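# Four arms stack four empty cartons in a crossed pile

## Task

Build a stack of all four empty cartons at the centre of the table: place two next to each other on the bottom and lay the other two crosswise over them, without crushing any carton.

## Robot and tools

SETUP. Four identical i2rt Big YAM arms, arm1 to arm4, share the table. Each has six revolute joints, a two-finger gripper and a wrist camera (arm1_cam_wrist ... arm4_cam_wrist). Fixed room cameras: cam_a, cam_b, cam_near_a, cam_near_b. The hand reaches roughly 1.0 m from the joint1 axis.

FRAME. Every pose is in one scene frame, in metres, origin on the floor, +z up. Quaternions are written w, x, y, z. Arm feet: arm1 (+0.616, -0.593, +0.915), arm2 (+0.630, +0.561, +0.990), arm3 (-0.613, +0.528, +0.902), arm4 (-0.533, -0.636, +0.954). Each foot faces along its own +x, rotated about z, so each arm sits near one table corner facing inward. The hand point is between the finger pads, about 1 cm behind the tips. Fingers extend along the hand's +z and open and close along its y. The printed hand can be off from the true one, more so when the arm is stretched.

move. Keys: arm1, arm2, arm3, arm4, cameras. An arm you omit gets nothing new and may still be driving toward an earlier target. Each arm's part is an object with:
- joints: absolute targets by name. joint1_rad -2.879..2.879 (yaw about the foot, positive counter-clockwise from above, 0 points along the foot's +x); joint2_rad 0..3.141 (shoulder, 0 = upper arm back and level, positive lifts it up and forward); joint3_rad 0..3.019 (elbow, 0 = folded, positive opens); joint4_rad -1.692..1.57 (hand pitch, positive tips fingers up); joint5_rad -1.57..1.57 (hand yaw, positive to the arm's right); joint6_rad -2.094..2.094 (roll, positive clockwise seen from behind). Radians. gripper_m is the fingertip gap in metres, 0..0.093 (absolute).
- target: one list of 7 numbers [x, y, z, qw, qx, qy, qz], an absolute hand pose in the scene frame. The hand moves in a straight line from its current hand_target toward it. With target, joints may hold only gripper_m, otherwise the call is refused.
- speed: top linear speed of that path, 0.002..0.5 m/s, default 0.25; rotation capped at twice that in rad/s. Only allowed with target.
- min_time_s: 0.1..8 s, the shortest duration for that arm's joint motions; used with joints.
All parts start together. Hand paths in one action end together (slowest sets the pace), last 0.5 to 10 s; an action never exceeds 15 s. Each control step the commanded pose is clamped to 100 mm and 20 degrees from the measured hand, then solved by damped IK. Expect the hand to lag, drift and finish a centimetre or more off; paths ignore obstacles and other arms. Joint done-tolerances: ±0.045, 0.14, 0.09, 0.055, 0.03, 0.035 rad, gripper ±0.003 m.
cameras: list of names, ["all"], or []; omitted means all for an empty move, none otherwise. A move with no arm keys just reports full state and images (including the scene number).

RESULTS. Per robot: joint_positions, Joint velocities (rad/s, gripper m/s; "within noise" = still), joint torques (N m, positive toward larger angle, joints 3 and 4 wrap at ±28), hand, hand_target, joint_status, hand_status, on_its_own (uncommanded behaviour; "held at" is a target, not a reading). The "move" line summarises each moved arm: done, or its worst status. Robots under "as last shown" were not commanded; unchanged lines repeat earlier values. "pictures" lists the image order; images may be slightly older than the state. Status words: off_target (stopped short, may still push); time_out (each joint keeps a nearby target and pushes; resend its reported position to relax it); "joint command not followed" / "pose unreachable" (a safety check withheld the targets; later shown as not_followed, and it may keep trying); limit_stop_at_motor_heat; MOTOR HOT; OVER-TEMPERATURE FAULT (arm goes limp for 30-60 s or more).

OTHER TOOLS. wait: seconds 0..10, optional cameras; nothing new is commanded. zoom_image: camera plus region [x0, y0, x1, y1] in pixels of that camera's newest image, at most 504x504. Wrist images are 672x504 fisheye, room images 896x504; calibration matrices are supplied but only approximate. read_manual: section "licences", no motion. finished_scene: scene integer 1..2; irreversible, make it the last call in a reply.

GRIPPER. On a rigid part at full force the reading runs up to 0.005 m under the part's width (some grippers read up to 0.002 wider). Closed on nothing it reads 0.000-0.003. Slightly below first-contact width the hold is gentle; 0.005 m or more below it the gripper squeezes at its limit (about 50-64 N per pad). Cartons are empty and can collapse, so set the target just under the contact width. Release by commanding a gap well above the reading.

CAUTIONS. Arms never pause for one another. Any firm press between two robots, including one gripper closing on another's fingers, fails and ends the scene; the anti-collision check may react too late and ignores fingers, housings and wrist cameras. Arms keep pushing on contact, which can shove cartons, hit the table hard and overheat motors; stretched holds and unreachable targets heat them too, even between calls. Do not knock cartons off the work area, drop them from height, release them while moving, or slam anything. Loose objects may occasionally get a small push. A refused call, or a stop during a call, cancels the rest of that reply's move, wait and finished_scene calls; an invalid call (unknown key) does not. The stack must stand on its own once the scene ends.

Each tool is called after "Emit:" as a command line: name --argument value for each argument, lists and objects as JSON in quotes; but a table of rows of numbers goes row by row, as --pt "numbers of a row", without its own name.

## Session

Emit:
move

Scene clock: 0.00 s.
Joint torques (N m): no reading
Heat: arm1: hottest joint1_rad 37 °C; arm2: hottest joint1_rad 35 °C; arm3: hottest joint1_rad 35 °C; arm4: hottest joint1_rad 41 °C.
Joint velocities: within noise
arm1.joint_positions: joint1_rad=+0.328 joint2_rad=+0.613 joint3_rad=+1.402 joint4_rad=-1.249 joint5_rad=-0.191 joint6_rad=-0.064 gripper_m=+0.09396
arm1.joint_status: not commanded
arm1.hand: x=+0.3884 y=-0.5100 z=+1.4810 quat_wxyz=(-0.063, +0.838, -0.127, -0.527) (m; scene frame)
arm1.hand_target: x=+0.3910 y=-0.5114 z=+1.4928 quat_wxyz=(-0.067, +0.831, -0.124, -0.538) (m; scene frame)
arm1.hand_status: not commanded
arm2.joint_positions: joint1_rad=+0.178 joint2_rad=+0.637 joint3_rad=+1.317 joint4_rad=-1.338 joint5_rad=+0.119 joint6_rad=+0.322 gripper_m=+0.09396
arm2.joint_status: not commanded
arm2.hand: x=+0.4686 y=+0.3728 z=+1.4915 quat_wxyz=(-0.216, -0.860, -0.247, +0.391) (m; scene frame)
arm2.hand_target: x=+0.4695 y=+0.3740 z=+1.5042 quat_wxyz=(-0.224, -0.854, -0.245, +0.401) (m; scene frame)
arm2.hand_status: not commanded
arm3.joint_positions: joint1_rad=-0.182 joint2_rad=+0.526 joint3_rad=+1.317 joint4_rad=-1.483 joint5_rad=-0.105 joint6_rad=-0.195 gripper_m=+0.09396
arm3.joint_status: not commanded
arm3.hand: x=-0.5119 y=+0.3684 z=+1.3946 quat_wxyz=(-0.369, -0.371, -0.825, +0.213) (m; scene frame)
arm3.hand_target: x=-0.5129 y=+0.3703 z=+1.4072 quat_wxyz=(-0.380, -0.368, -0.819, +0.222) (m; scene frame)
arm3.hand_status: not commanded
arm4.joint_positions: joint1_rad=+0.123 joint2_rad=+0.645 joint3_rad=+1.427 joint4_rad=-1.276 joint5_rad=-0.007 joint6_rad=-0.285 gripper_m=+0.09396
arm4.joint_status: not commanded
arm4.hand: x=-0.4240 y=-0.4131 z=+1.5181 quat_wxyz=(-0.469, +0.554, -0.655, -0.210) (m; scene frame)
arm4.hand_target: x=-0.4253 y=-0.4158 z=+1.5272 quat_wxyz=(-0.477, +0.551, -0.651, -0.213) (m; scene frame)
arm4.hand_status: not commanded
pictures: arm1_cam_wrist, arm2_cam_wrist, arm3_cam_wrist, arm4_cam_wrist, cam_a, cam_b, cam_near_a, cam_near_b
camera_calibration:
arm1_cam_wrist: T_world_to_cam=[[0.269501, 0.96282, -0.0186432, 0.413525], [0.840259, -0.244565, -0.483893, 0.269023], [-0.470461, 0.114744, -0.874929, 1.66139], [0, 0, 0, 1]] pos_world=[0.444122, -0.522991, 1.59148]
arm2_cam_wrist: T_world_to_cam=[[-0.595357, 0.783328, -0.178739, 0.254131], [0.792348, 0.535538, -0.292204, -0.130137], [-0.13317, -0.315589, -0.939505, 1.70654], [0, 0, 0, 1]] pos_world=[0.481673, 0.409192, 1.6107]
arm3_cam_wrist: T_world_to_cam=[[-0.766993, -0.636362, 0.0822444, -0.273324], [-0.632108, 0.727321, -0.267288, -0.214407], [0.110274, -0.256995, -0.960101, 1.6129], [0, 0, 0, 1]] pos_world=[-0.523027, 0.396518, 1.51372]
arm4_cam_wrist: T_world_to_cam=[[0.923272, -0.289782, 0.252181, -0.114035], [-0.167938, -0.894892, -0.413479, 0.190402], [0.345494, 0.339403, -0.874894, 1.7375], [0, 0, 0, 1]] pos_world=[-0.463035, -0.452369, 1.62761]

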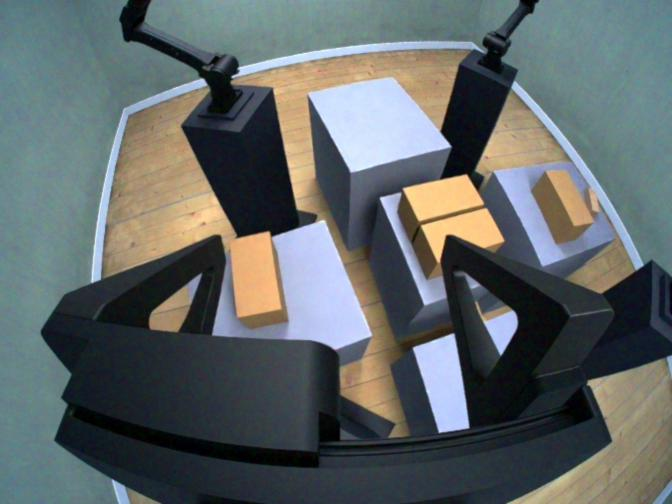

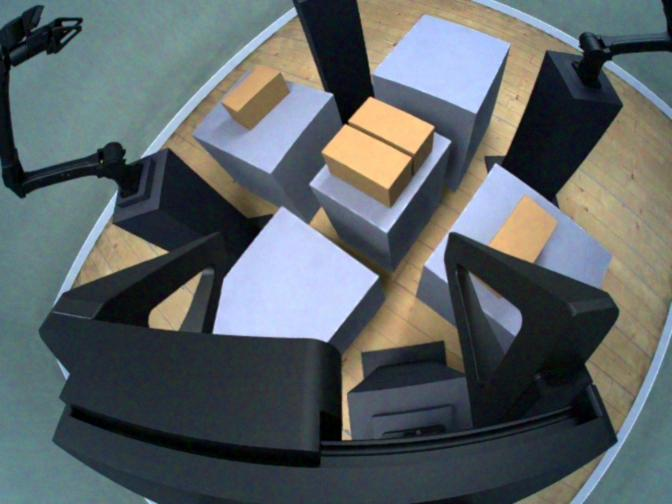

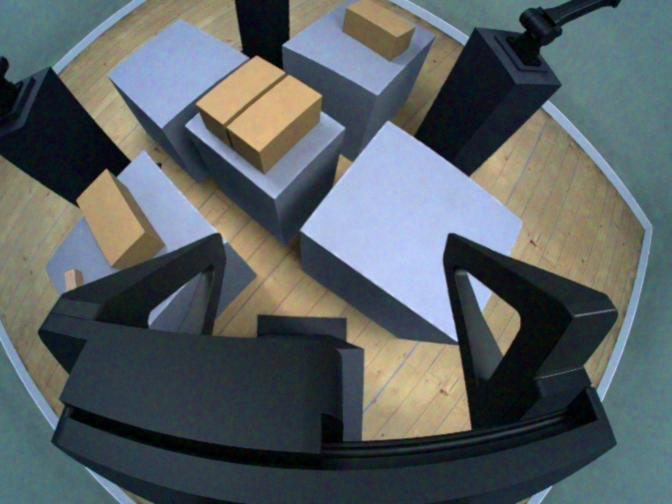

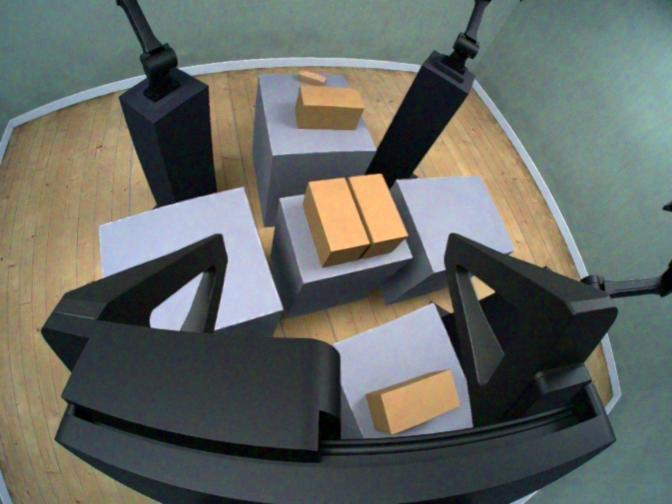

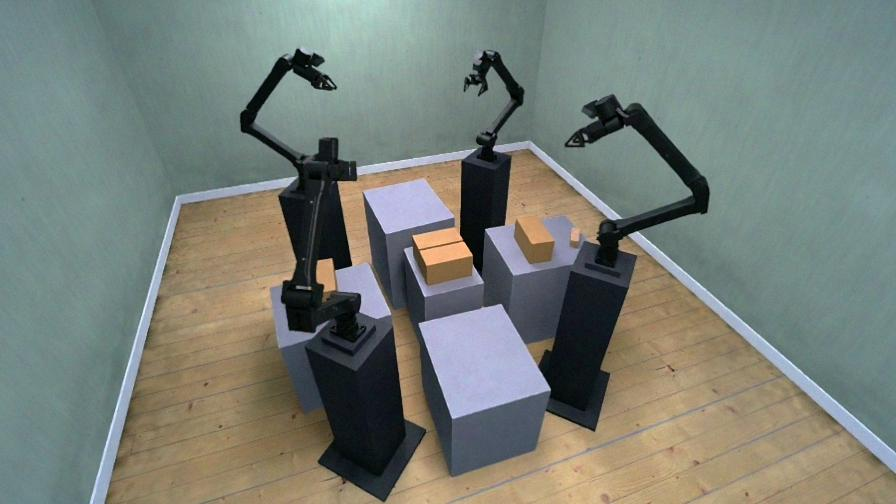

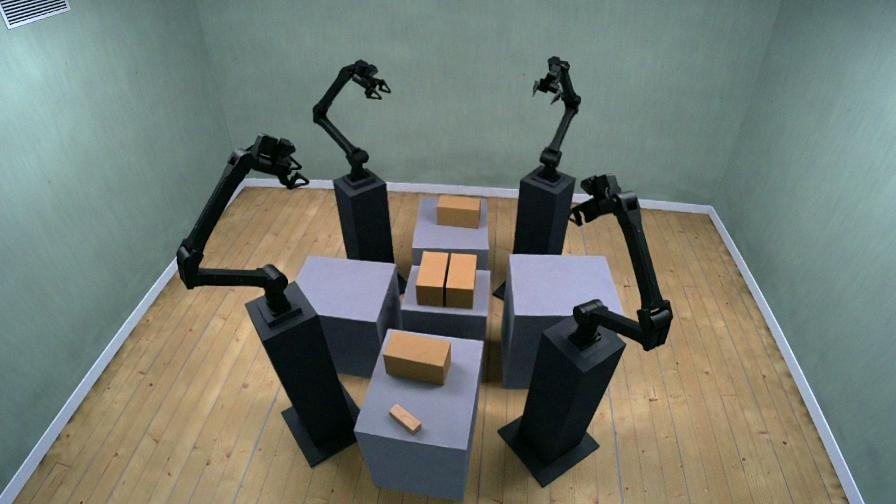

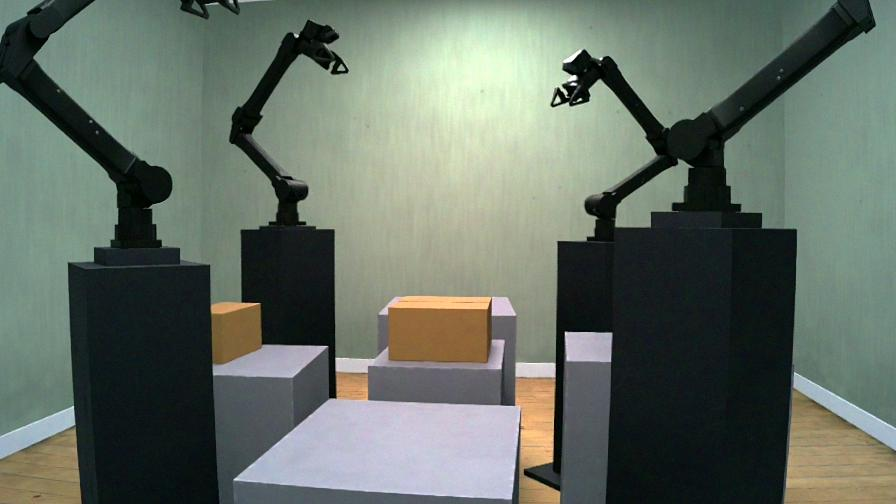

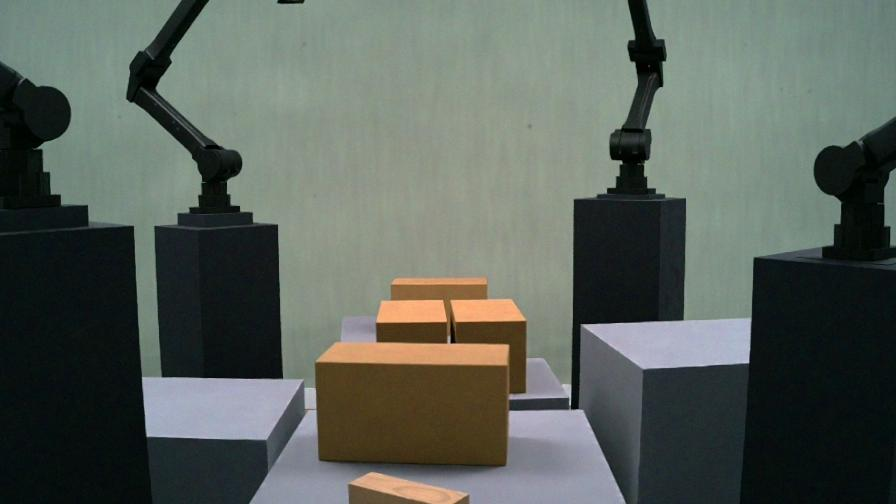

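Emit:
move --arm2 '{"target":[0.29,0.54,0.84,0,0.9239,0,-0.3827],"joints":{"gripper_m":0.07},"speed":0.3}' --arm3 '{"target":[-0.13,0.55,0.86,0.3827,0,0.9239,0],"joints":{"gripper_m":0.07},"speed":0.3}' --arm1 '{"target":[0.23,-0.61,0.80,0,0.9239,0,-0.3827],"joints":{"gripper_m":0.07},"speed":0.3}' --arm4 '{"target":[-0.22,-0.61,0.80,0.3827,0,0.9239,0],"joints":{"gripper_m":0.07},"speed":0.3}' --cameras '["arm1_cam_wrist","arm2_cam_wrist","arm3_cam_wrist","arm4_cam_wrist","cam_near_b"]'

Scene clock: 6.80 s.
Joint torques (N m): arm1=[1.26 -6.65 0.94 2.11 0.09 0.1] | arm2=[0.32 -6.53 -1.31 3.14 -0.07 -0.1] | arm3=[1.08 -10.17 6.04 1.98 -0.05 0.05] | arm4=[1.14 1.73 14.49 1.16 0.03 -0.22]
Heat: arm1: hottest joint1_rad 37 °C; arm2: hottest joint1_rad 35 °C; arm3: hottest joint1_rad 35 °C; arm4: hottest joint1_rad 41 °C.
move: arm1 done; arm2 done; arm3 off_target; arm4 not_followed
Joint velocities: arm1=[-0.015 -0.015 -0.002 0.012 0.168 -0.007 0] | arm2=[within noise] | arm3=[within noise] | arm4=[within noise]
arm1.joint_positions: joint1_rad=+0.862 joint2_rad=+2.009 joint3_rad=+0.344 joint4_rad=+0.865 joint5_rad=+0.047 joint6_rad=+0.047 gripper_m=+0.07009
arm1.joint_status: all done
arm1.hand: x=+0.2350 y=-0.6039 z=+0.8015 quat_wxyz=(-0.003, +0.926, -0.007, -0.377) (m; scene frame)
arm1.hand_target: x=+0.2302 y=-0.6099 z=+0.8001 quat_wxyz=(+0.000, +0.924, +0.000, -0.383) (m; scene frame)
arm1.hand_status: done (0.008 m and 1.1 deg from the pose sent, 0.706 m and 25.2 deg at the start)
arm2.joint_positions: joint1_rad=-0.647 joint2_rad=+2.265 joint3_rad=+0.285 joint4_rad=+1.169 joint5_rad=+0.076 joint6_rad=+0.081 gripper_m=+0.07009
arm2.joint_status: all done
arm2.hand: x=+0.2944 y=+0.5372 z=+0.8412 quat_wxyz=(-0.001, -0.927, +0.000, +0.376) (m; scene frame)
arm2.hand_target: x=+0.2901 y=+0.5401 z=+0.8401 quat_wxyz=(+0.000, -0.924, +0.000, +0.382) (m; scene frame)
arm2.hand_status: done (0.005 m and 0.9 deg from the pose sent, 0.696 m and 38.5 deg at the start; pose on its path clipped on 23 of 129 steps)
arm3.joint_positions: joint1_rad=+0.959 joint2_rad=+1.766 joint3_rad=+0.559 joint4_rad=+0.382 joint5_rad=+0.051 joint6_rad=+0.050 gripper_m=+0.07008
arm3.joint_status: all done
arm3.hand: x=-0.1473 y=+0.5437 z=+0.8529 quat_wxyz=(-0.366, -0.008, -0.931, +0.003) (m; scene frame)
arm3.hand_target: x=-0.1306 y=+0.5500 z=+0.8605 quat_wxyz=(-0.383, +0.000, -0.924, +0.000) (m; scene frame)
arm3.hand_status: off_target (0.020 m and 2.3 deg from the pose sent, 0.682 m and 50.8 deg at the start)
arm4.joint_positions: joint1_rad=-0.671 joint2_rad=+0.216 joint3_rad=+0.069 joint4_rad=-0.553 joint5_rad=-0.019 joint6_rad=-0.078 gripper_m=+0.07007
arm4.joint_status: all done
arm4.on_its_own: joint1_rad is held at -0.655, not at its first target +0.123; joint2_rad is held at +0.205, not at its first target +0.644; joint3_rad is held at +0.102, not at its first target +1.444; joint4_rad is held at -0.561, not at its first target -1.274; joint6_rad is held at -0.084, not at its first target -0.285
arm4.hand: x=-0.3114 y=-0.5603 z=+1.0161 quat_wxyz=(-0.418, +0.183, -0.888, -0.060) (m; scene frame)
arm4.hand_target: x=-0.3071 y=-0.5546 z=+1.0358 quat_wxyz=(-0.434, +0.191, -0.878, -0.065) (m; scene frame)
arm4.hand_status: not_followed (0.240 m and 22.8 deg from the pose sent, 0.772 m and 76.6 deg at the start; pose on its path clipped on 38 of 103 steps; a joint's target at an end of its range on 41 of 103 steps)
pictures: arm1_cam_wrist, arm2_cam_wrist, arm3_cam_wrist, arm4_cam_wrist, cam_near_b
pose unreachable (arm4 arm): on one or more control steps of this call this arm could not follow its commanded pose, so it was not sent that pose on those steps. On the call's last step it was still not sent that pose. It may still have moved: this result reports where it is.
cause: moving toward the commanded pose would bring two parts of the arm too close to each other (its shoulder (the part past joint 1) and its forearm (the part past joint 3), 37 mm apart when it was first held).
camera_calibration:
arm1_cam_wrist: T_world_to_cam=[[0.00271964, 0.999982, 0.00533623, 0.598437], [0.987557, -0.00184672, -0.157248, -0.103654], [-0.157235, 0.00569749, -0.987545, 0.956358], [0, 0, 0, 1]] pos_world=[0.25111, -0.604067, 0.924953]
arm2_cam_wrist: T_world_to_cam=[[-0.0035734, 0.999989, -0.00309692, -0.532994], [0.987357, 0.00303743, -0.158485, -0.153916], [-0.158474, -0.00362409, -0.987356, 1.00428], [0, 0, 0, 1]] pos_world=[0.309218, 0.537095, 0.965536]
arm3_cam_wrist: T_world_to_cam=[[-0.0134517, -0.999904, 0.00326296, 0.53847], [-0.989764, 0.0128515, -0.142137, -0.0271826], [0.142081, -0.00514155, -0.989842, 0.990757], [0, 0, 0, 1]] pos_world=[-0.160429, 0.543862, 0.975072]
arm4_cam_wrist: T_world_to_cam=[[0.382845, -0.922338, 0.0521773, -0.453591], [-0.889182, -0.383225, -0.249986, -0.234055], [0.250568, 0.049311, -0.966842, 1.21084], [0, 0, 0, 1]] pos_world=[-0.337859, -0.567768, 1.13585]

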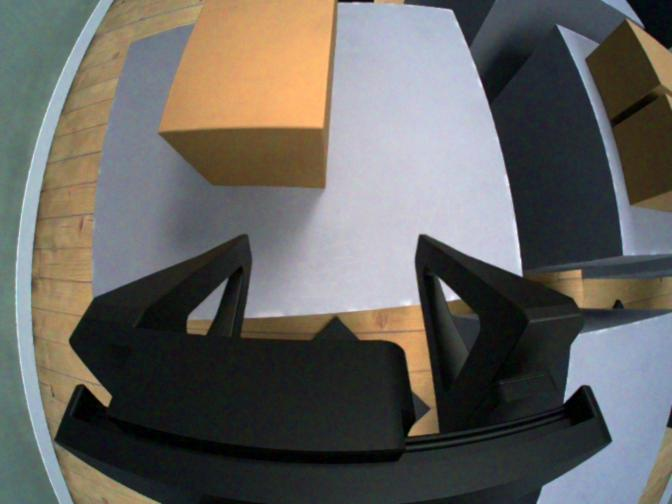

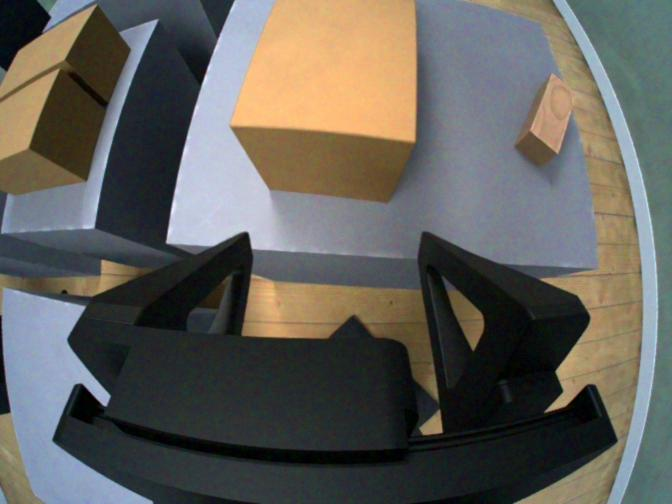

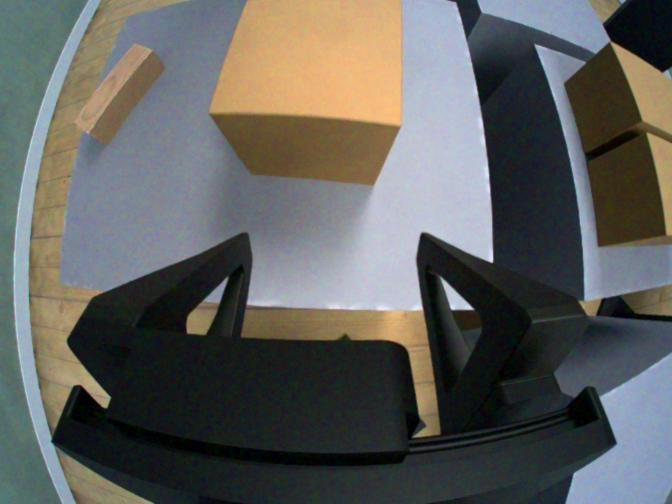

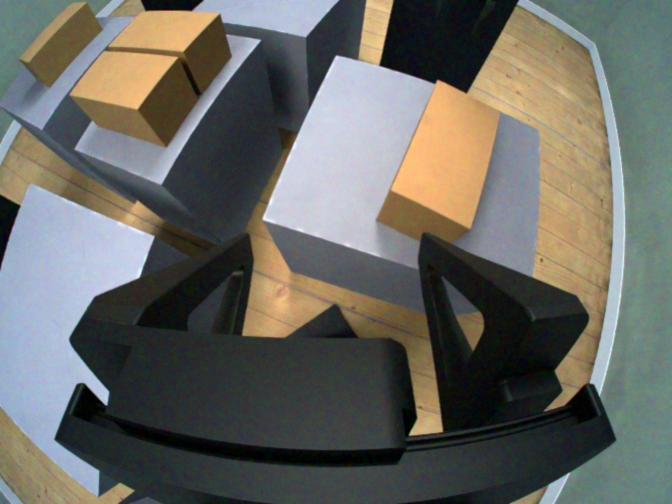

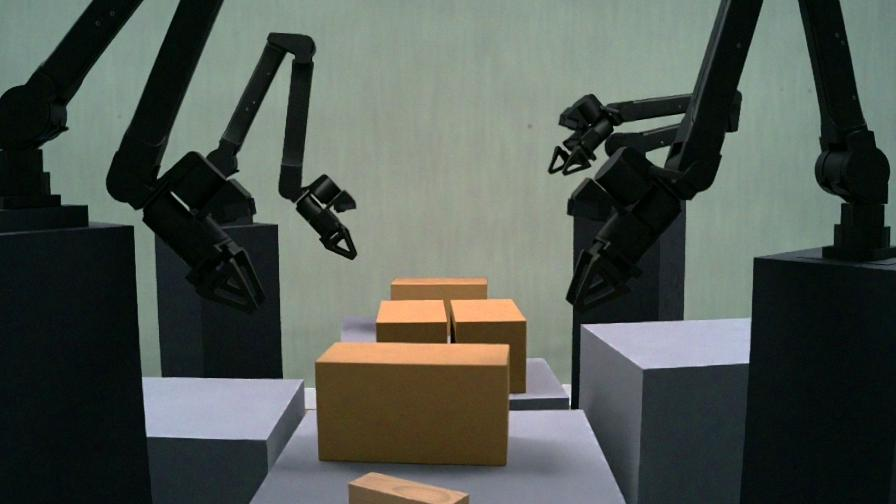

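Emit:
move --arm4 '{"joints":{"joint1_rad":-0.86,"joint2_rad":1.8,"joint3_rad":0.33,"joint4_rad":0.7,"joint5_rad":0.04,"joint6_rad":0.04},"min_time_s":2.5}' --cameras '["arm4_cam_wrist"]'

Emit:
zoom_image --camera "arm4_cam_wrist" --region '[250, 60, 550, 280]'

Scene clock: 10.90 s.
Joint torques (N m): arm1=[1.2 -6.65 0.95 2.11 0.09 0.1] | arm2=[0.56 -6.83 -1.18 3.11 -0.14 -0.08] | arm3=[1.14 -10.23 6.04 2 -0.05 0.05] | arm4=[-0.97 -7.71 4.36 1.87 0.23 -0.09]
Heat: arm1: hottest joint1_rad 37 °C; arm2: hottest joint1_rad 35 °C; arm3: hottest joint1_rad 35 °C; arm4: hottest joint1_rad 41 °C.
move: arm4 done
Joint velocities: within noise
arm1, arm3: as last shown
arm2.joint_positions: joint1_rad=-0.647 joint2_rad=+2.265 joint3_rad=+0.285 joint4_rad=+1.170 joint5_rad=+0.076 joint6_rad=+0.080 gripper_m=+0.07009
arm2.joint_status: not commanded
arm2.hand: x=+0.2944 y=+0.5372 z=+0.8411 quat_wxyz=(-0.001, -0.927, -0.001, +0.376) (m; scene frame)
arm2.hand_target: x=+0.2902 y=+0.5401 z=+0.8400 quat_wxyz=(+0.000, -0.924, +0.000, +0.382) (m; scene frame)
arm2.hand_status: not commanded
arm4.joint_positions: joint1_rad=-0.844 joint2_rad=+1.783 joint3_rad=+0.310 joint4_rad=+0.688 joint5_rad=+0.038 joint6_rad=+0.031 gripper_m=+0.07007
arm4.joint_status: all done
arm4.hand: x=-0.1550 y=-0.5876 z=+0.8850 quat_wxyz=(-0.383, +0.046, -0.922, -0.017) (m; scene frame)
arm4.hand_target: x=-0.1444 y=-0.5927 z=+0.8854 quat_wxyz=(-0.391, +0.034, -0.920, -0.016) (m; scene frame)
arm4.hand_status: not commanded
pictures: arm4_cam_wrist
camera_calibration:
arm4_cam_wrist: T_world_to_cam=[[0.107736, -0.994147, 0.00807978, -0.577577], [-0.979801, -0.107552, -0.168588, -0.0623094], [0.16847, 0.0102464, -0.985654, 1.02713], [0, 0, 0, 1]] pos_world=[-0.171866, -0.591422, 1.00656]

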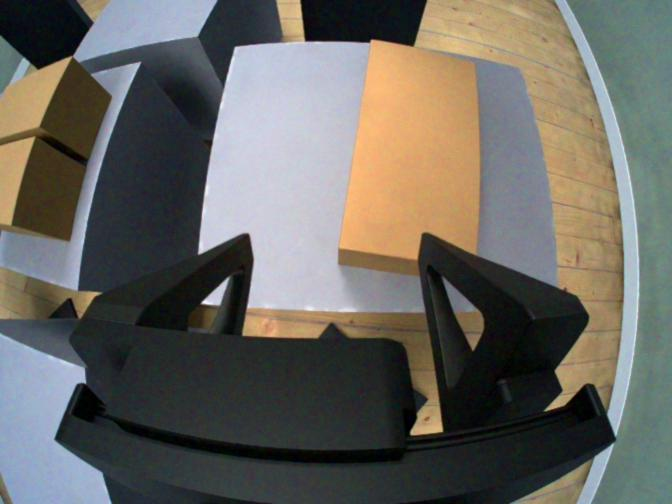

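Scaled by 1.680 from the camera's 672x504 image, which has a finer 960x720 frame.

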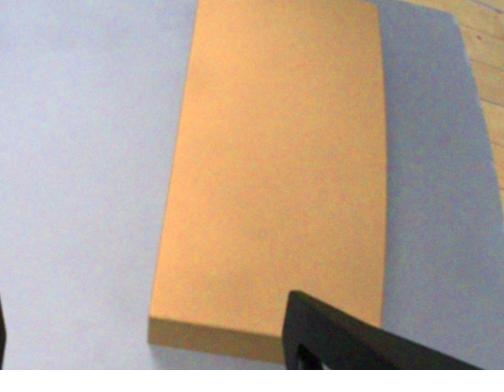

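Emit:
move --arm2 '{"target":[0.226,0.527,0.715,-0.0257,0.8934,-0.0515,-0.4455],"speed":0.15}' --arm3 '{"target":[-0.080,0.571,0.74,0.4455,0.0515,0.8934,-0.0257],"speed":0.15}' --arm1 '{"target":[0.164,-0.677,0.677,-0.0117,0.8946,-0.0234,-0.4460],"speed":0.15}' --arm4 '{"target":[-0.156,-0.664,0.667,0.4460,0.0234,0.8946,-0.0117],"speed":0.15}' --cameras '["arm1_cam_wrist","arm2_cam_wrist","arm3_cam_wrist","arm4_cam_wrist","cam_near_b"]'

Scene clock: 18.50 s.
Joint torques (N m): arm1=[1.03 -9.64 -0.46 2.25 0.26 0.14] | arm2=[4.84 7.71 11.95 3.02 0.24 0.06] | arm3=[1.26 -13.57 2.56 2.14 0.35 0.23] | arm4=[-0.56 -9.29 -3.22 2.06 0.02 -0.26]
Heat: arm1: hottest joint1_rad 37 °C; arm2: hottest joint1_rad 35 °C; arm3: hottest joint3_rad 36 °C; arm4: hottest joint1_rad 41 °C.
move: arm1 done; arm2 off_target; arm3 done; arm4 off_target
Joint velocities: within noise
arm1.joint_positions: joint1_rad=+1.082 joint2_rad=+2.549 joint3_rad=+0.701 joint4_rad=+1.164 joint5_rad=+0.264 joint6_rad=+0.200 gripper_m=+0.07009
arm1.joint_status: not commanded
arm1.hand: x=+0.1631 y=-0.6713 z=+0.6804 quat_wxyz=(-0.016, +0.897, -0.025, -0.441) (m; scene frame)
arm1.hand_target: x=+0.1642 y=-0.6769 z=+0.6770 quat_wxyz=(-0.012, +0.895, -0.023, -0.446) (m; scene frame)
arm1.hand_status: done (0.007 m and 0.8 deg from the pose sent, 0.161 m and 9.0 deg at the start)
arm2.joint_positions: joint1_rad=-0.639 joint2_rad=+2.416 joint3_rad=+0.373 joint4_rad=+1.408 joint5_rad=+0.219 joint6_rad=+0.167 gripper_m=+0.07009
arm2.joint_status: not commanded
arm2.hand: x=+0.2537 y=+0.5545 z=+0.8393 quat_wxyz=(+0.032, -0.884, +0.071, +0.461) (m; scene frame)
arm2.hand_target: x=+0.2511 y=+0.5367 z=+0.7605 quat_wxyz=(+0.026, -0.898, +0.051, +0.437) (m; scene frame)
arm2.hand_status: off_target (0.130 m and 3.1 deg from the pose sent, 0.144 m and 11.1 deg at the start; pose on its path clipped on 29 of 68 steps)
arm3.joint_positions: joint1_rad=+1.042 joint2_rad=+2.288 joint3_rad=+0.756 joint4_rad=+0.843 joint5_rad=+0.209 joint6_rad=+0.151 gripper_m=+0.07007
arm3.joint_status: not commanded
arm3.hand: x=-0.0874 y=+0.5640 z=+0.7378 quat_wxyz=(-0.435, -0.052, -0.899, +0.030) (m; scene frame)
arm3.hand_target: x=-0.0802 y=+0.5711 z=+0.7401 quat_wxyz=(-0.445, -0.051, -0.894, +0.025) (m; scene frame)
arm3.hand_status: done (0.010 m and 1.5 deg from the pose sent, 0.134 m and 11.5 deg at the start)
arm4.joint_positions: joint1_rad=-1.065 joint2_rad=+2.825 joint3_rad=+0.649 joint4_rad=+1.541 joint5_rad=-0.022 joint6_rad=-0.012 gripper_m=+0.07007
arm4.joint_status: not commanded
arm4.hand: x=-0.1478 y=-0.6610 z=+0.6766 quat_wxyz=(-0.451, -0.023, -0.892, +0.009) (m; scene frame)
arm4.hand_target: x=-0.1562 y=-0.6638 z=+0.6673 quat_wxyz=(-0.446, -0.023, -0.895, +0.012) (m; scene frame)
arm4.hand_status: off_target (0.013 m and 0.8 deg from the pose sent, 0.231 m and 11.7 deg at the start)
pictures: arm1_cam_wrist, arm2_cam_wrist, arm3_cam_wrist, arm4_cam_wrist, cam_near_b
camera_calibration:
arm1_cam_wrist: T_world_to_cam=[[0.0475672, 0.998779, 0.013351, 0.653158], [0.954241, -0.0414873, -0.296147, 0.0214088], [-0.295232, 0.026827, -0.955049, 0.840393], [0, 0, 0, 1]] pos_world=[0.196613, -0.674017, 0.800236]
arm2_cam_wrist: T_world_to_cam=[[0.151895, 0.988344, -0.0102512, -0.577417], [0.9281, -0.146188, -0.342431, 0.138058], [-0.339938, 0.0424993, -0.939487, 0.976432], [0, 0, 0, 1]] pos_world=[0.291502, 0.549372, 0.958702]
arm3_cam_wrist: T_world_to_cam=[[-0.11612, -0.99314, 0.0137733, 0.539357], [-0.950811, 0.10714, -0.290652, 0.0752517], [0.287182, -0.0468462, -0.95673, 0.88023], [0, 0, 0, 1]] pos_world=[-0.118606, 0.56883, 0.856585]
arm4_cam_wrist: T_world_to_cam=[[-0.0405067, -0.999178, 0.0012663, -0.670356], [-0.948787, 0.0380664, -0.313615, 0.100759], [0.313309, -0.013905, -0.949549, 0.802251], [0, 0, 0, 1]] pos_world=[-0.182908, -0.662485, 0.794226]

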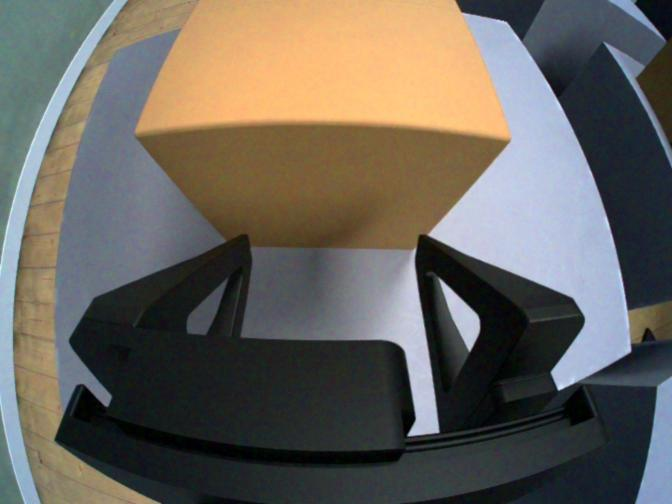

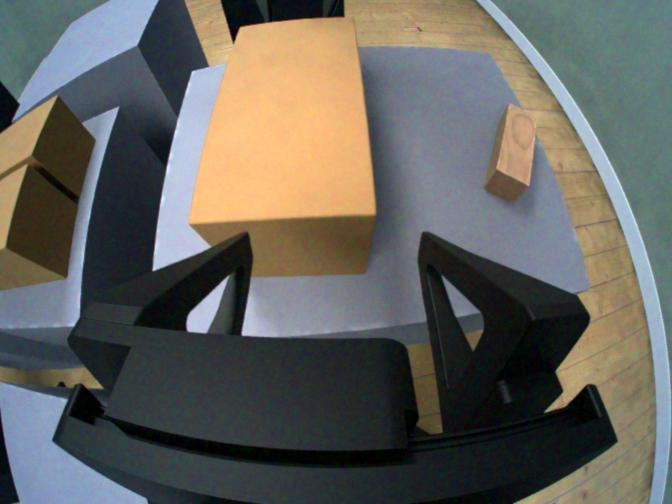

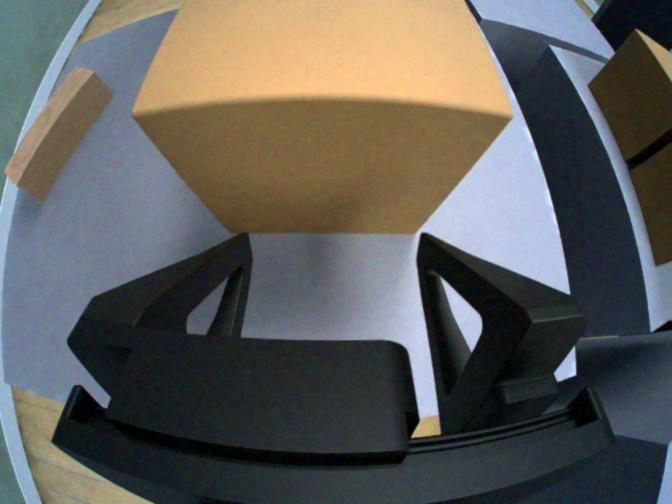

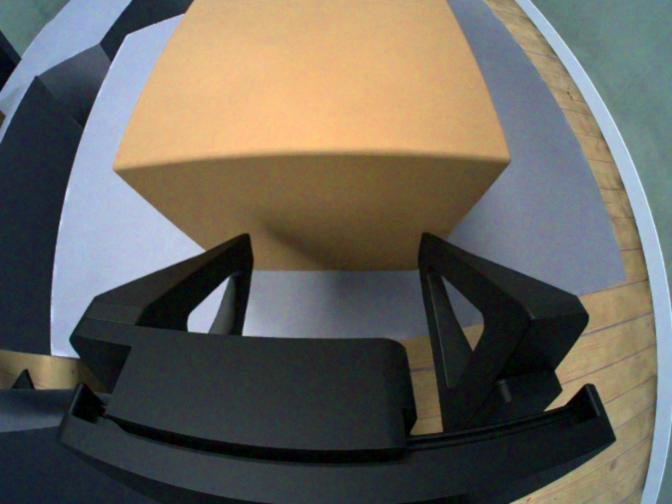

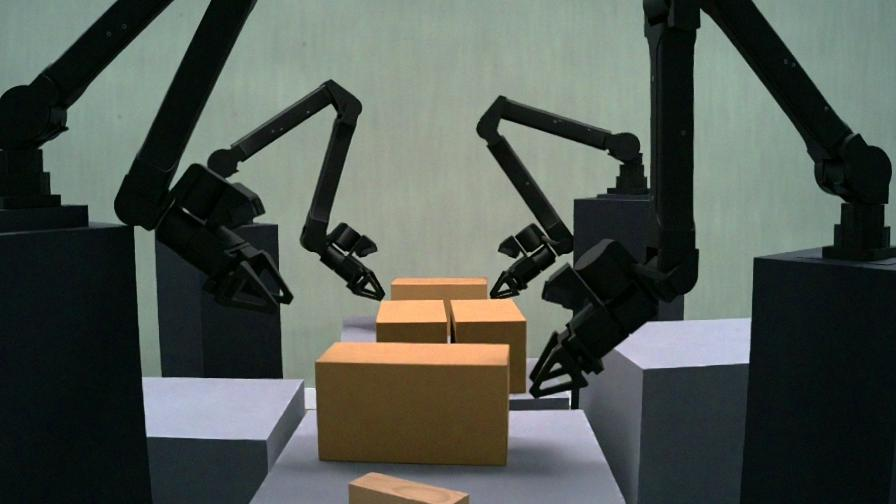

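Emit:
move --arm2 '{"target":[0.232,0.54,0.875,-0.0220,0.9224,-0.0532,-0.3821],"speed":0.15}' --cameras '["cam_near_b"]'

Emit:
move --arm2 '{"target":[0.222,0.525,0.72,-0.0220,0.9224,-0.0532,-0.3821],"speed":0.15}' --arm3 '{"target":[-0.074,0.574,0.742,0.4455,0.0515,0.8934,-0.0257],"speed":0.15}' --arm1 '{"target":[0.162,-0.680,0.677,-0.0117,0.8946,-0.0234,-0.4460],"speed":0.15}' --arm4 '{"target":[-0.156,-0.659,0.664,0.4460,0.0234,0.8946,-0.0117],"speed":0.15}' --cameras '["arm2_cam_wrist","arm3_cam_wrist","cam_near_b"]'

Scene clock: 22.30 s.
Joint torques (N m): arm1=[1.03 -9.7 -0.44 2.22 0.26 0.16] | arm2=[0.67 -9.76 0.53 1.39 0.01 0.05] | arm3=[1.26 -13.51 2.48 2.11 0.36 0.21] | arm4=[-0.56 -9.64 -3.23 2.04 0.03 -0.25]
Heat: arm1: hottest joint1_rad 37 °C; arm2: hottest joint1_rad 35 °C; arm3: hottest joint3_rad 36 °C; arm4: hottest joint1_rad 41 °C.
move: arm2 done
Joint velocities: within noise
arm1, arm3, arm4: as last shown
arm1.joint_positions: joint1_rad=+1.082 joint2_rad=+2.549 joint3_rad=+0.701 joint4_rad=+1.164 joint5_rad=+0.264 joint6_rad=+0.201 gripper_m=+0.07009
arm2.joint_positions: joint1_rad=-0.625 joint2_rad=+2.048 joint3_rad=+0.398 joint4_rad=+0.835 joint5_rad=+0.177 joint6_rad=+0.167 gripper_m=+0.07009
arm2.joint_status: not commanded
arm2.hand: x=+0.2337 y=+0.5390 z=+0.8700 quat_wxyz=(+0.025, -0.924, +0.048, +0.380) (m; scene frame)
arm2.hand_target: x=+0.2320 y=+0.5401 z=+0.8749 quat_wxyz=(+0.022, -0.922, +0.053, +0.382) (m; scene frame)
arm2.hand_status: done (0.005 m and 0.8 deg from the pose sent, 0.044 m and 10.3 deg at the start)
arm3.hand_target: x=-0.0802 y=+0.5711 z=+0.7401 quat_wxyz=(-0.445, -0.051, -0.894, +0.026) (m; scene frame)
pictures: cam_near_b

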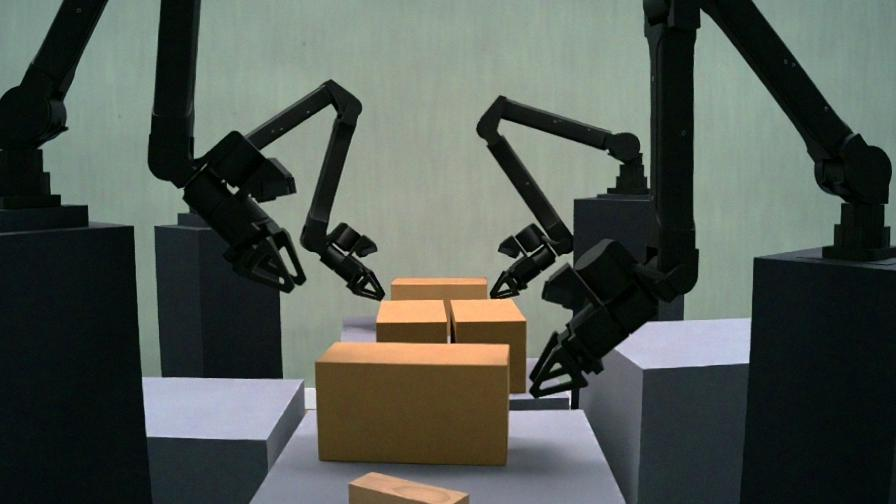

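Scene clock: 24.10 s.
Joint torques (N m): arm1=[1.26 -9.93 -0.42 1.87 0.26 0.16] | arm2=[1.49 -10.05 -1.28 2.99 0.28 0.11] | arm3=[1.32 -14.1 2.67 1.32 0.35 0.21] | arm4=[0.73 -9.47 -3.28 2.06 0.2 -0.14]
Heat: arm1: hottest joint1_rad 37 °C; arm2: hottest joint1_rad 35 °C; arm3: hottest joint1_rad 35 °C; arm4: hottest joint1_rad 41 °C.
move: arm1 done; arm2 done; arm3 done; arm4 off_target
Joint velocities: within noise
arm1.joint_positions: joint1_rad=+1.087 joint2_rad=+2.549 joint3_rad=+0.707 joint4_rad=+1.164 joint5_rad=+0.270 joint6_rad=+0.205 gripper_m=+0.07009
arm1.joint_status: not commanded
arm1.hand: x=+0.1604 y=-0.6734 z=+0.6811 quat_wxyz=(-0.015, +0.895, -0.027, -0.445) (m; scene frame)
arm1.hand_target: x=+0.1621 y=-0.6799 z=+0.6770 quat_wxyz=(-0.012, +0.895, -0.023, -0.446) (m; scene frame)
arm1.hand_status: done (0.008 m and 0.6 deg from the pose sent, 0.009 m and 0.8 deg at the start)
arm2.joint_positions: joint1_rad=-0.594 joint2_rad=+2.617 joint3_rad=+0.657 joint4_rad=+1.130 joint5_rad=+0.200 joint6_rad=+0.200 gripper_m=+0.07009
arm2.joint_status: not commanded
arm2.hand: x=+0.2237 y=+0.5291 z=+0.7209 quat_wxyz=(+0.025, -0.925, +0.052, +0.375) (m; scene frame)
arm2.hand_target: x=+0.2221 y=+0.5250 z=+0.7201 quat_wxyz=(+0.022, -0.922, +0.053, +0.382) (m; scene frame)
arm2.hand_status: done (0.004 m and 1.0 deg from the pose sent, 0.151 m and 0.8 deg at the start)
arm3.joint_positions: joint1_rad=+1.046 joint2_rad=+2.288 joint3_rad=+0.770 joint4_rad=+0.843 joint5_rad=+0.213 joint6_rad=+0.154 gripper_m=+0.07007
arm3.joint_status: not commanded
arm3.hand: x=-0.0803 y=+0.5665 z=+0.7407 quat_wxyz=(-0.441, -0.053, -0.895, +0.030) (m; scene frame)
arm3.hand_target: x=-0.0742 y=+0.5741 z=+0.7420 quat_wxyz=(-0.445, -0.051, -0.893, +0.026) (m; scene frame)
arm3.hand_status: done (0.010 m and 0.7 deg from the pose sent, 0.017 m and 1.5 deg at the start)
arm4.joint_positions: joint1_rad=-1.065 joint2_rad=+2.833 joint3_rad=+0.656 joint4_rad=+1.543 joint5_rad=-0.011 joint6_rad=-0.012 gripper_m=+0.07007
arm4.joint_status: not commanded
arm4.hand: x=-0.1477 y=-0.6628 z=+0.6738 quat_wxyz=(-0.452, -0.026, -0.892, +0.013) (m; scene frame)
arm4.hand_target: x=-0.1561 y=-0.6591 z=+0.6643 quat_wxyz=(-0.446, -0.023, -0.895, +0.012) (m; scene frame)
arm4.hand_status: off_target (0.013 m and 0.8 deg from the pose sent, 0.015 m and 0.8 deg at the start)
pictures: arm2_cam_wrist, arm3_cam_wrist, cam_near_b
camera_calibration:
arm2_cam_wrist: T_world_to_cam=[[0.11419, 0.993438, 0.00647617, -0.555204], [0.981142, -0.111748, -0.157709, -0.0416865], [-0.155951, 0.0243628, -0.987464, 0.858978], [0, 0, 0, 1]] pos_world=[0.238257, 0.525975, 0.845231]
arm3_cam_wrist: T_world_to_cam=[[-0.117251, -0.993048, 0.0103828, 0.545077], [-0.946451, 0.10857, -0.304045, 0.0920717], [0.300804, -0.0454763, -0.952601, 0.878371], [0, 0, 0, 1]] pos_world=[-0.113166, 0.571236, 0.859072]

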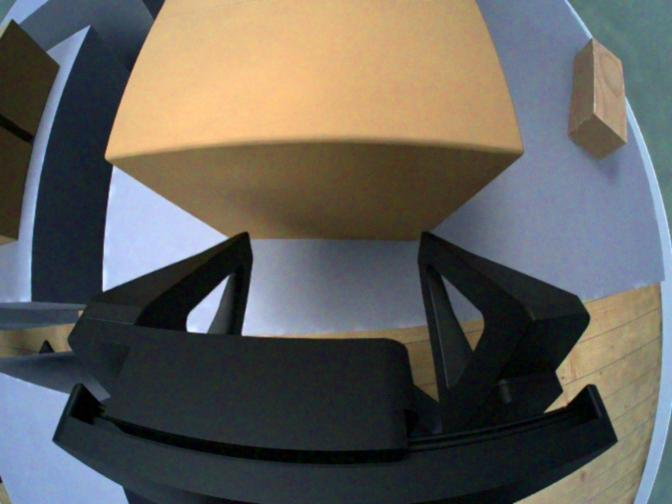

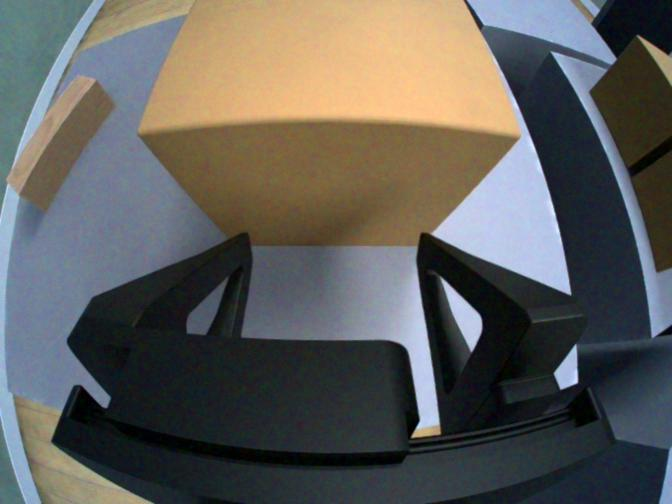

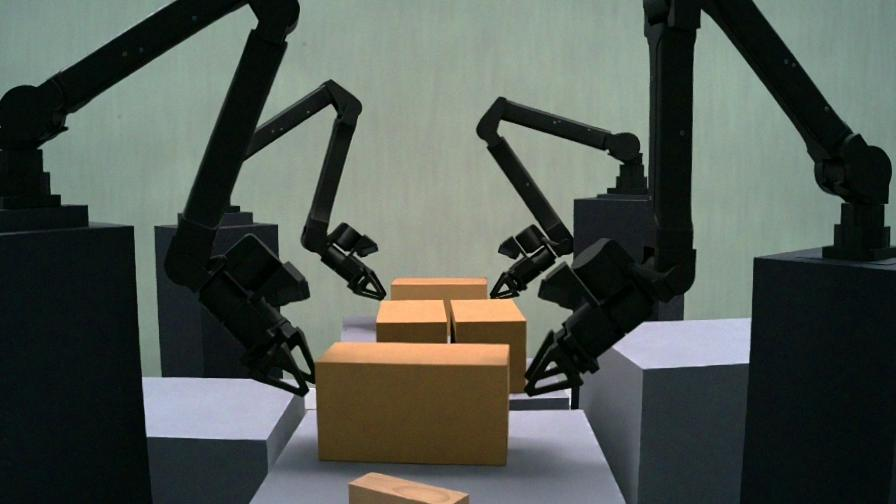

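Emit:
move --arm2 '{"target":[0.148,0.5295,0.728,-0.0257,0.8934,-0.0515,-0.4455],"speed":0.1}' --arm3 '{"target":[-0.008,0.5674,0.752,0.4455,0.0515,0.8934,-0.0257],"speed":0.1}' --cameras '["arm2_cam_wrist","arm3_cam_wrist","cam_near_b"]'

Scene clock: 26.70 s.
Joint torques (N m): arm1=[1.26 -9.88 -0.4 1.89 0.26 0.16] | arm2=[-0.79 -11.87 4.86 3.6 0.11 -0.14] | arm3=[-1.38 -15.79 7.94 1.87 -0.03 0.04] | arm4=[0.67 -9.41 -3.29 2.04 0.21 -0.15]
Heat: arm1: hottest joint1_rad 37 °C; arm2: hottest joint1_rad 35 °C; arm3: hottest joint1_rad 35 °C; arm4: hottest joint1_rad 41 °C.
move: arm2 off_target; arm3 off_target
Joint velocities: within noise
arm1, arm4: as last shown
arm2.joint_positions: joint1_rad=-0.599 joint2_rad=+2.634 joint3_rad=+0.721 joint4_rad=+1.131 joint5_rad=+0.206 joint6_rad=+0.174 gripper_m=+0.07009
arm2.joint_status: not commanded
arm2.hand: x=+0.1967 y=+0.5279 z=+0.7166 quat_wxyz=(+0.029, -0.917, +0.046, +0.396) (m; scene frame)
arm2.hand_target: x=+0.1508 y=+0.5302 z=+0.7313 quat_wxyz=(+0.027, -0.894, +0.052, +0.445) (m; scene frame)
arm2.hand_status: off_target (0.050 m and 6.3 deg from the pose sent, 0.076 m and 8.9 deg at the start)
arm3.joint_positions: joint1_rad=+1.044 joint2_rad=+2.288 joint3_rad=+0.858 joint4_rad=+0.665 joint5_rad=+0.195 joint6_rad=+0.148 gripper_m=+0.07007
arm3.joint_status: not commanded
arm3.hand: x=-0.0608 y=+0.5712 z=+0.7273 quat_wxyz=(-0.401, -0.043, -0.915, +0.031) (m; scene frame)
arm3.hand_target: x=-0.0122 y=+0.5666 z=+0.7559 quat_wxyz=(-0.446, -0.051, -0.893, +0.026) (m; scene frame)
arm3.hand_status: off_target (0.058 m and 5.8 deg from the pose sent, 0.073 m and 0.7 deg at the start)
pictures: arm2_cam_wrist, arm3_cam_wrist, cam_near_b
camera_calibration:
arm2_cam_wrist: T_world_to_cam=[[0.105548, 0.99428, 0.0163563, -0.556718], [0.974001, -0.100052, -0.203253, 0.0118954], [-0.200454, 0.037384, -0.97899, 0.846478], [0, 0, 0, 1]] pos_world=[0.216854, 0.523079, 0.840216]
arm3_cam_wrist: T_world_to_cam=[[-0.0999949, -0.994667, 0.0252733, 0.543295], [-0.971605, 0.0921392, -0.217929, 0.0510975], [0.214438, -0.0463475, -0.975637, 0.872009], [0, 0, 0, 1]] pos_world=[-0.0830189, 0.576105, 0.84817]

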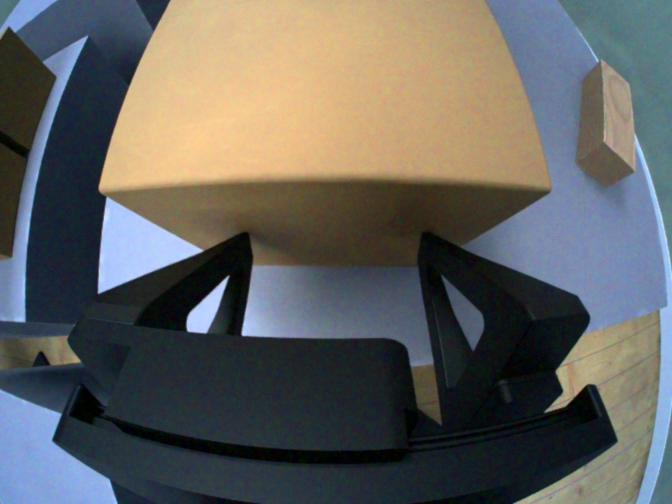

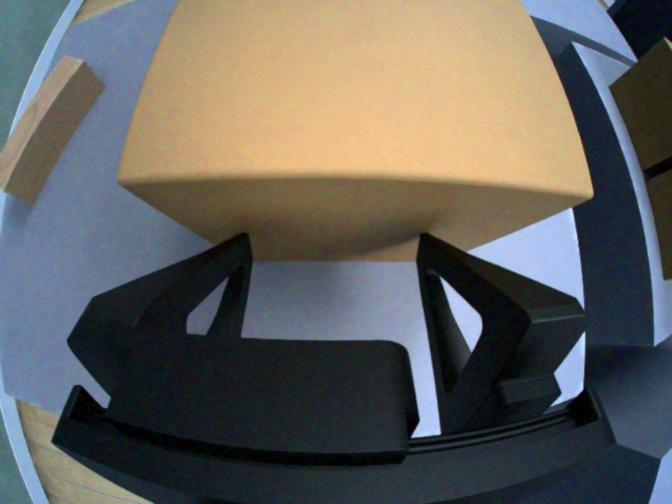

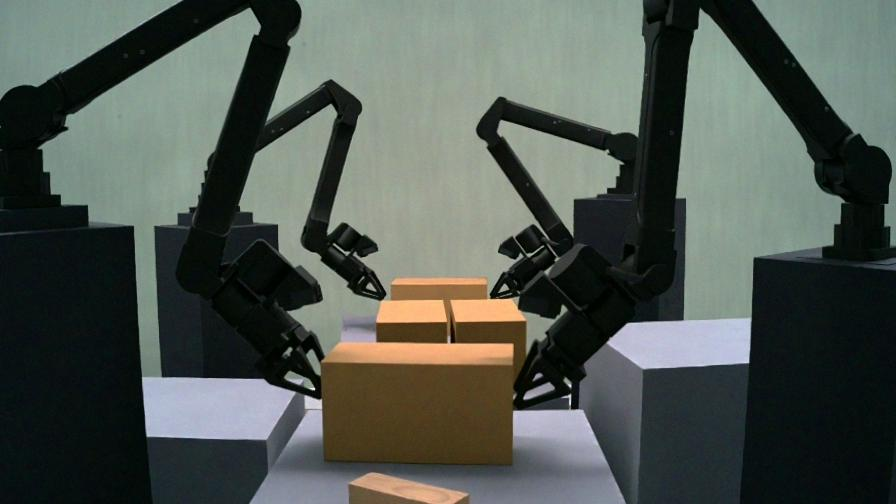

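Emit:
move --arm2 '{"target":[0.148,0.530,0.890,-0.0257,0.8934,-0.0515,-0.4455],"speed":0.12}' --arm3 '{"target":[-0.008,0.567,0.919,0.4455,0.0515,0.8934,-0.0257],"speed":0.12}' --cameras '["arm2_cam_wrist","arm3_cam_wrist","cam_near_b"]'

Scene clock: 29.77 s.
Joint torques (N m): arm1=[1.2 -9.88 -0.4 1.88 0.27 0.16] | arm2=[-0.73 -13.51 5.76 3.1 0.12 -0.24] | arm3=[-1.08 -16.85 9.77 2.66 0.28 0.06] | arm4=[0.85 -9.58 -3.33 2.06 0.21 -0.13]
Heat: arm1: hottest joint1_rad 37 °C; arm2: hottest joint1_rad 35 °C; arm3: hottest joint3_rad 36 °C; arm4: hottest joint1_rad 41 °C.
move: arm2 off_target; arm3 off_target
Joint velocities: within noise
arm1, arm4: as last shown
arm2.joint_positions: joint1_rad=-0.603 joint2_rad=+2.129 joint3_rad=+0.509 joint4_rad=+0.816 joint5_rad=+0.204 joint6_rad=+0.170 gripper_m=+0.07009
arm2.joint_status: not commanded
arm2.hand: x=+0.1974 y=+0.5295 z=+0.8518 quat_wxyz=(+0.032, -0.921, +0.045, +0.386) (m; scene frame)
arm2.hand_target: x=+0.1511 y=+0.5306 z=+0.8916 quat_wxyz=(+0.027, -0.893, +0.052, +0.446) (m; scene frame)
arm2.hand_status: off_target (0.062 m and 7.6 deg from the pose sent, 0.180 m and 6.3 deg at the start)
arm3.joint_positions: joint1_rad=+1.042 joint2_rad=+1.876 joint3_rad=+0.813 joint4_rad=+0.255 joint5_rad=+0.189 joint6_rad=+0.146 gripper_m=+0.07007
arm3.joint_status: not commanded
arm3.hand: x=-0.0584 y=+0.5710 z=+0.8641 quat_wxyz=(-0.381, -0.040, -0.923, +0.032) (m; scene frame)
arm3.hand_target: x=-0.0133 y=+0.5661 z=+0.9216 quat_wxyz=(-0.446, -0.052, -0.893, +0.026) (m; scene frame)
arm3.hand_status: off_target (0.075 m and 8.3 deg from the pose sent, 0.199 m and 5.8 deg at the start)
pictures: arm2_cam_wrist, arm3_cam_wrist, cam_near_b
camera_calibration:
arm2_cam_wrist: T_world_to_cam=[[0.105626, 0.994138, 0.0230985, -0.566341], [0.978123, -0.0996817, -0.182589, 0.0202672], [-0.179216, 0.0418792, -0.982918, 0.975702], [0, 0, 0, 1]] pos_world=[0.214858, 0.52418, 0.975817]
arm3_cam_wrist: T_world_to_cam=[[-0.0950728, -0.994926, 0.0329153, 0.533669], [-0.980549, 0.087893, -0.175496, 0.048574], [0.171713, -0.04896, -0.98393, 1.01101], [0, 0, 0, 1]] pos_world=[-0.0752376, 0.576191, 0.985725]

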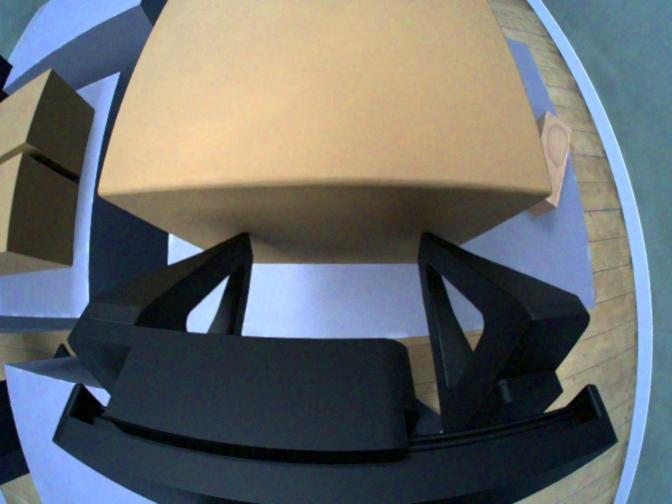

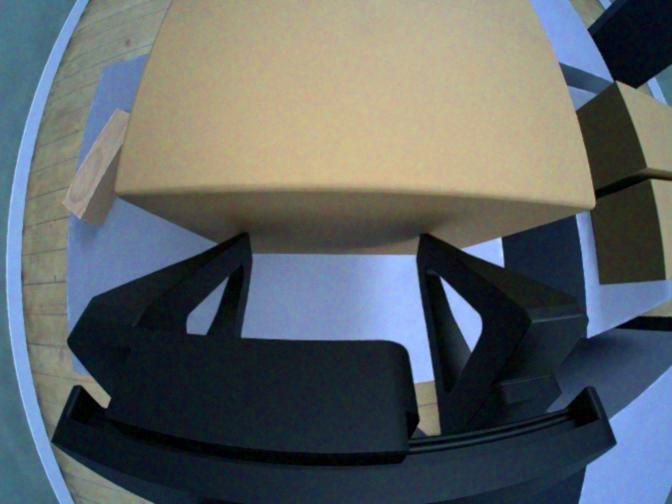

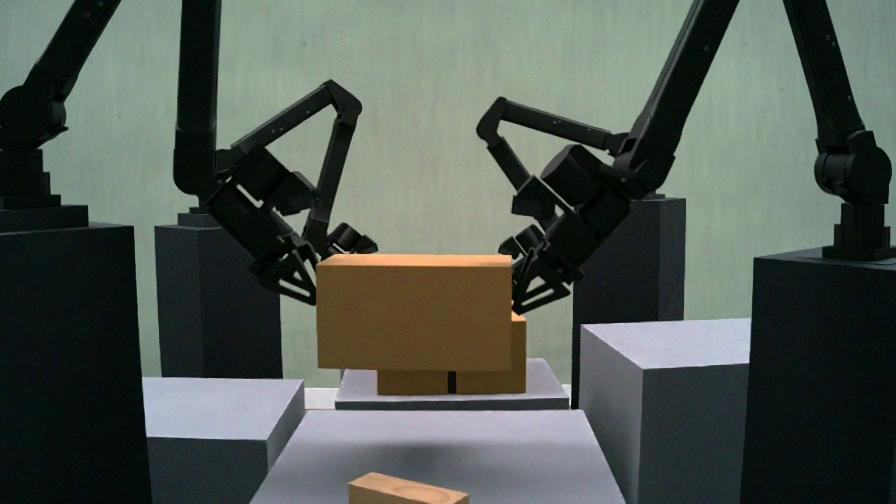

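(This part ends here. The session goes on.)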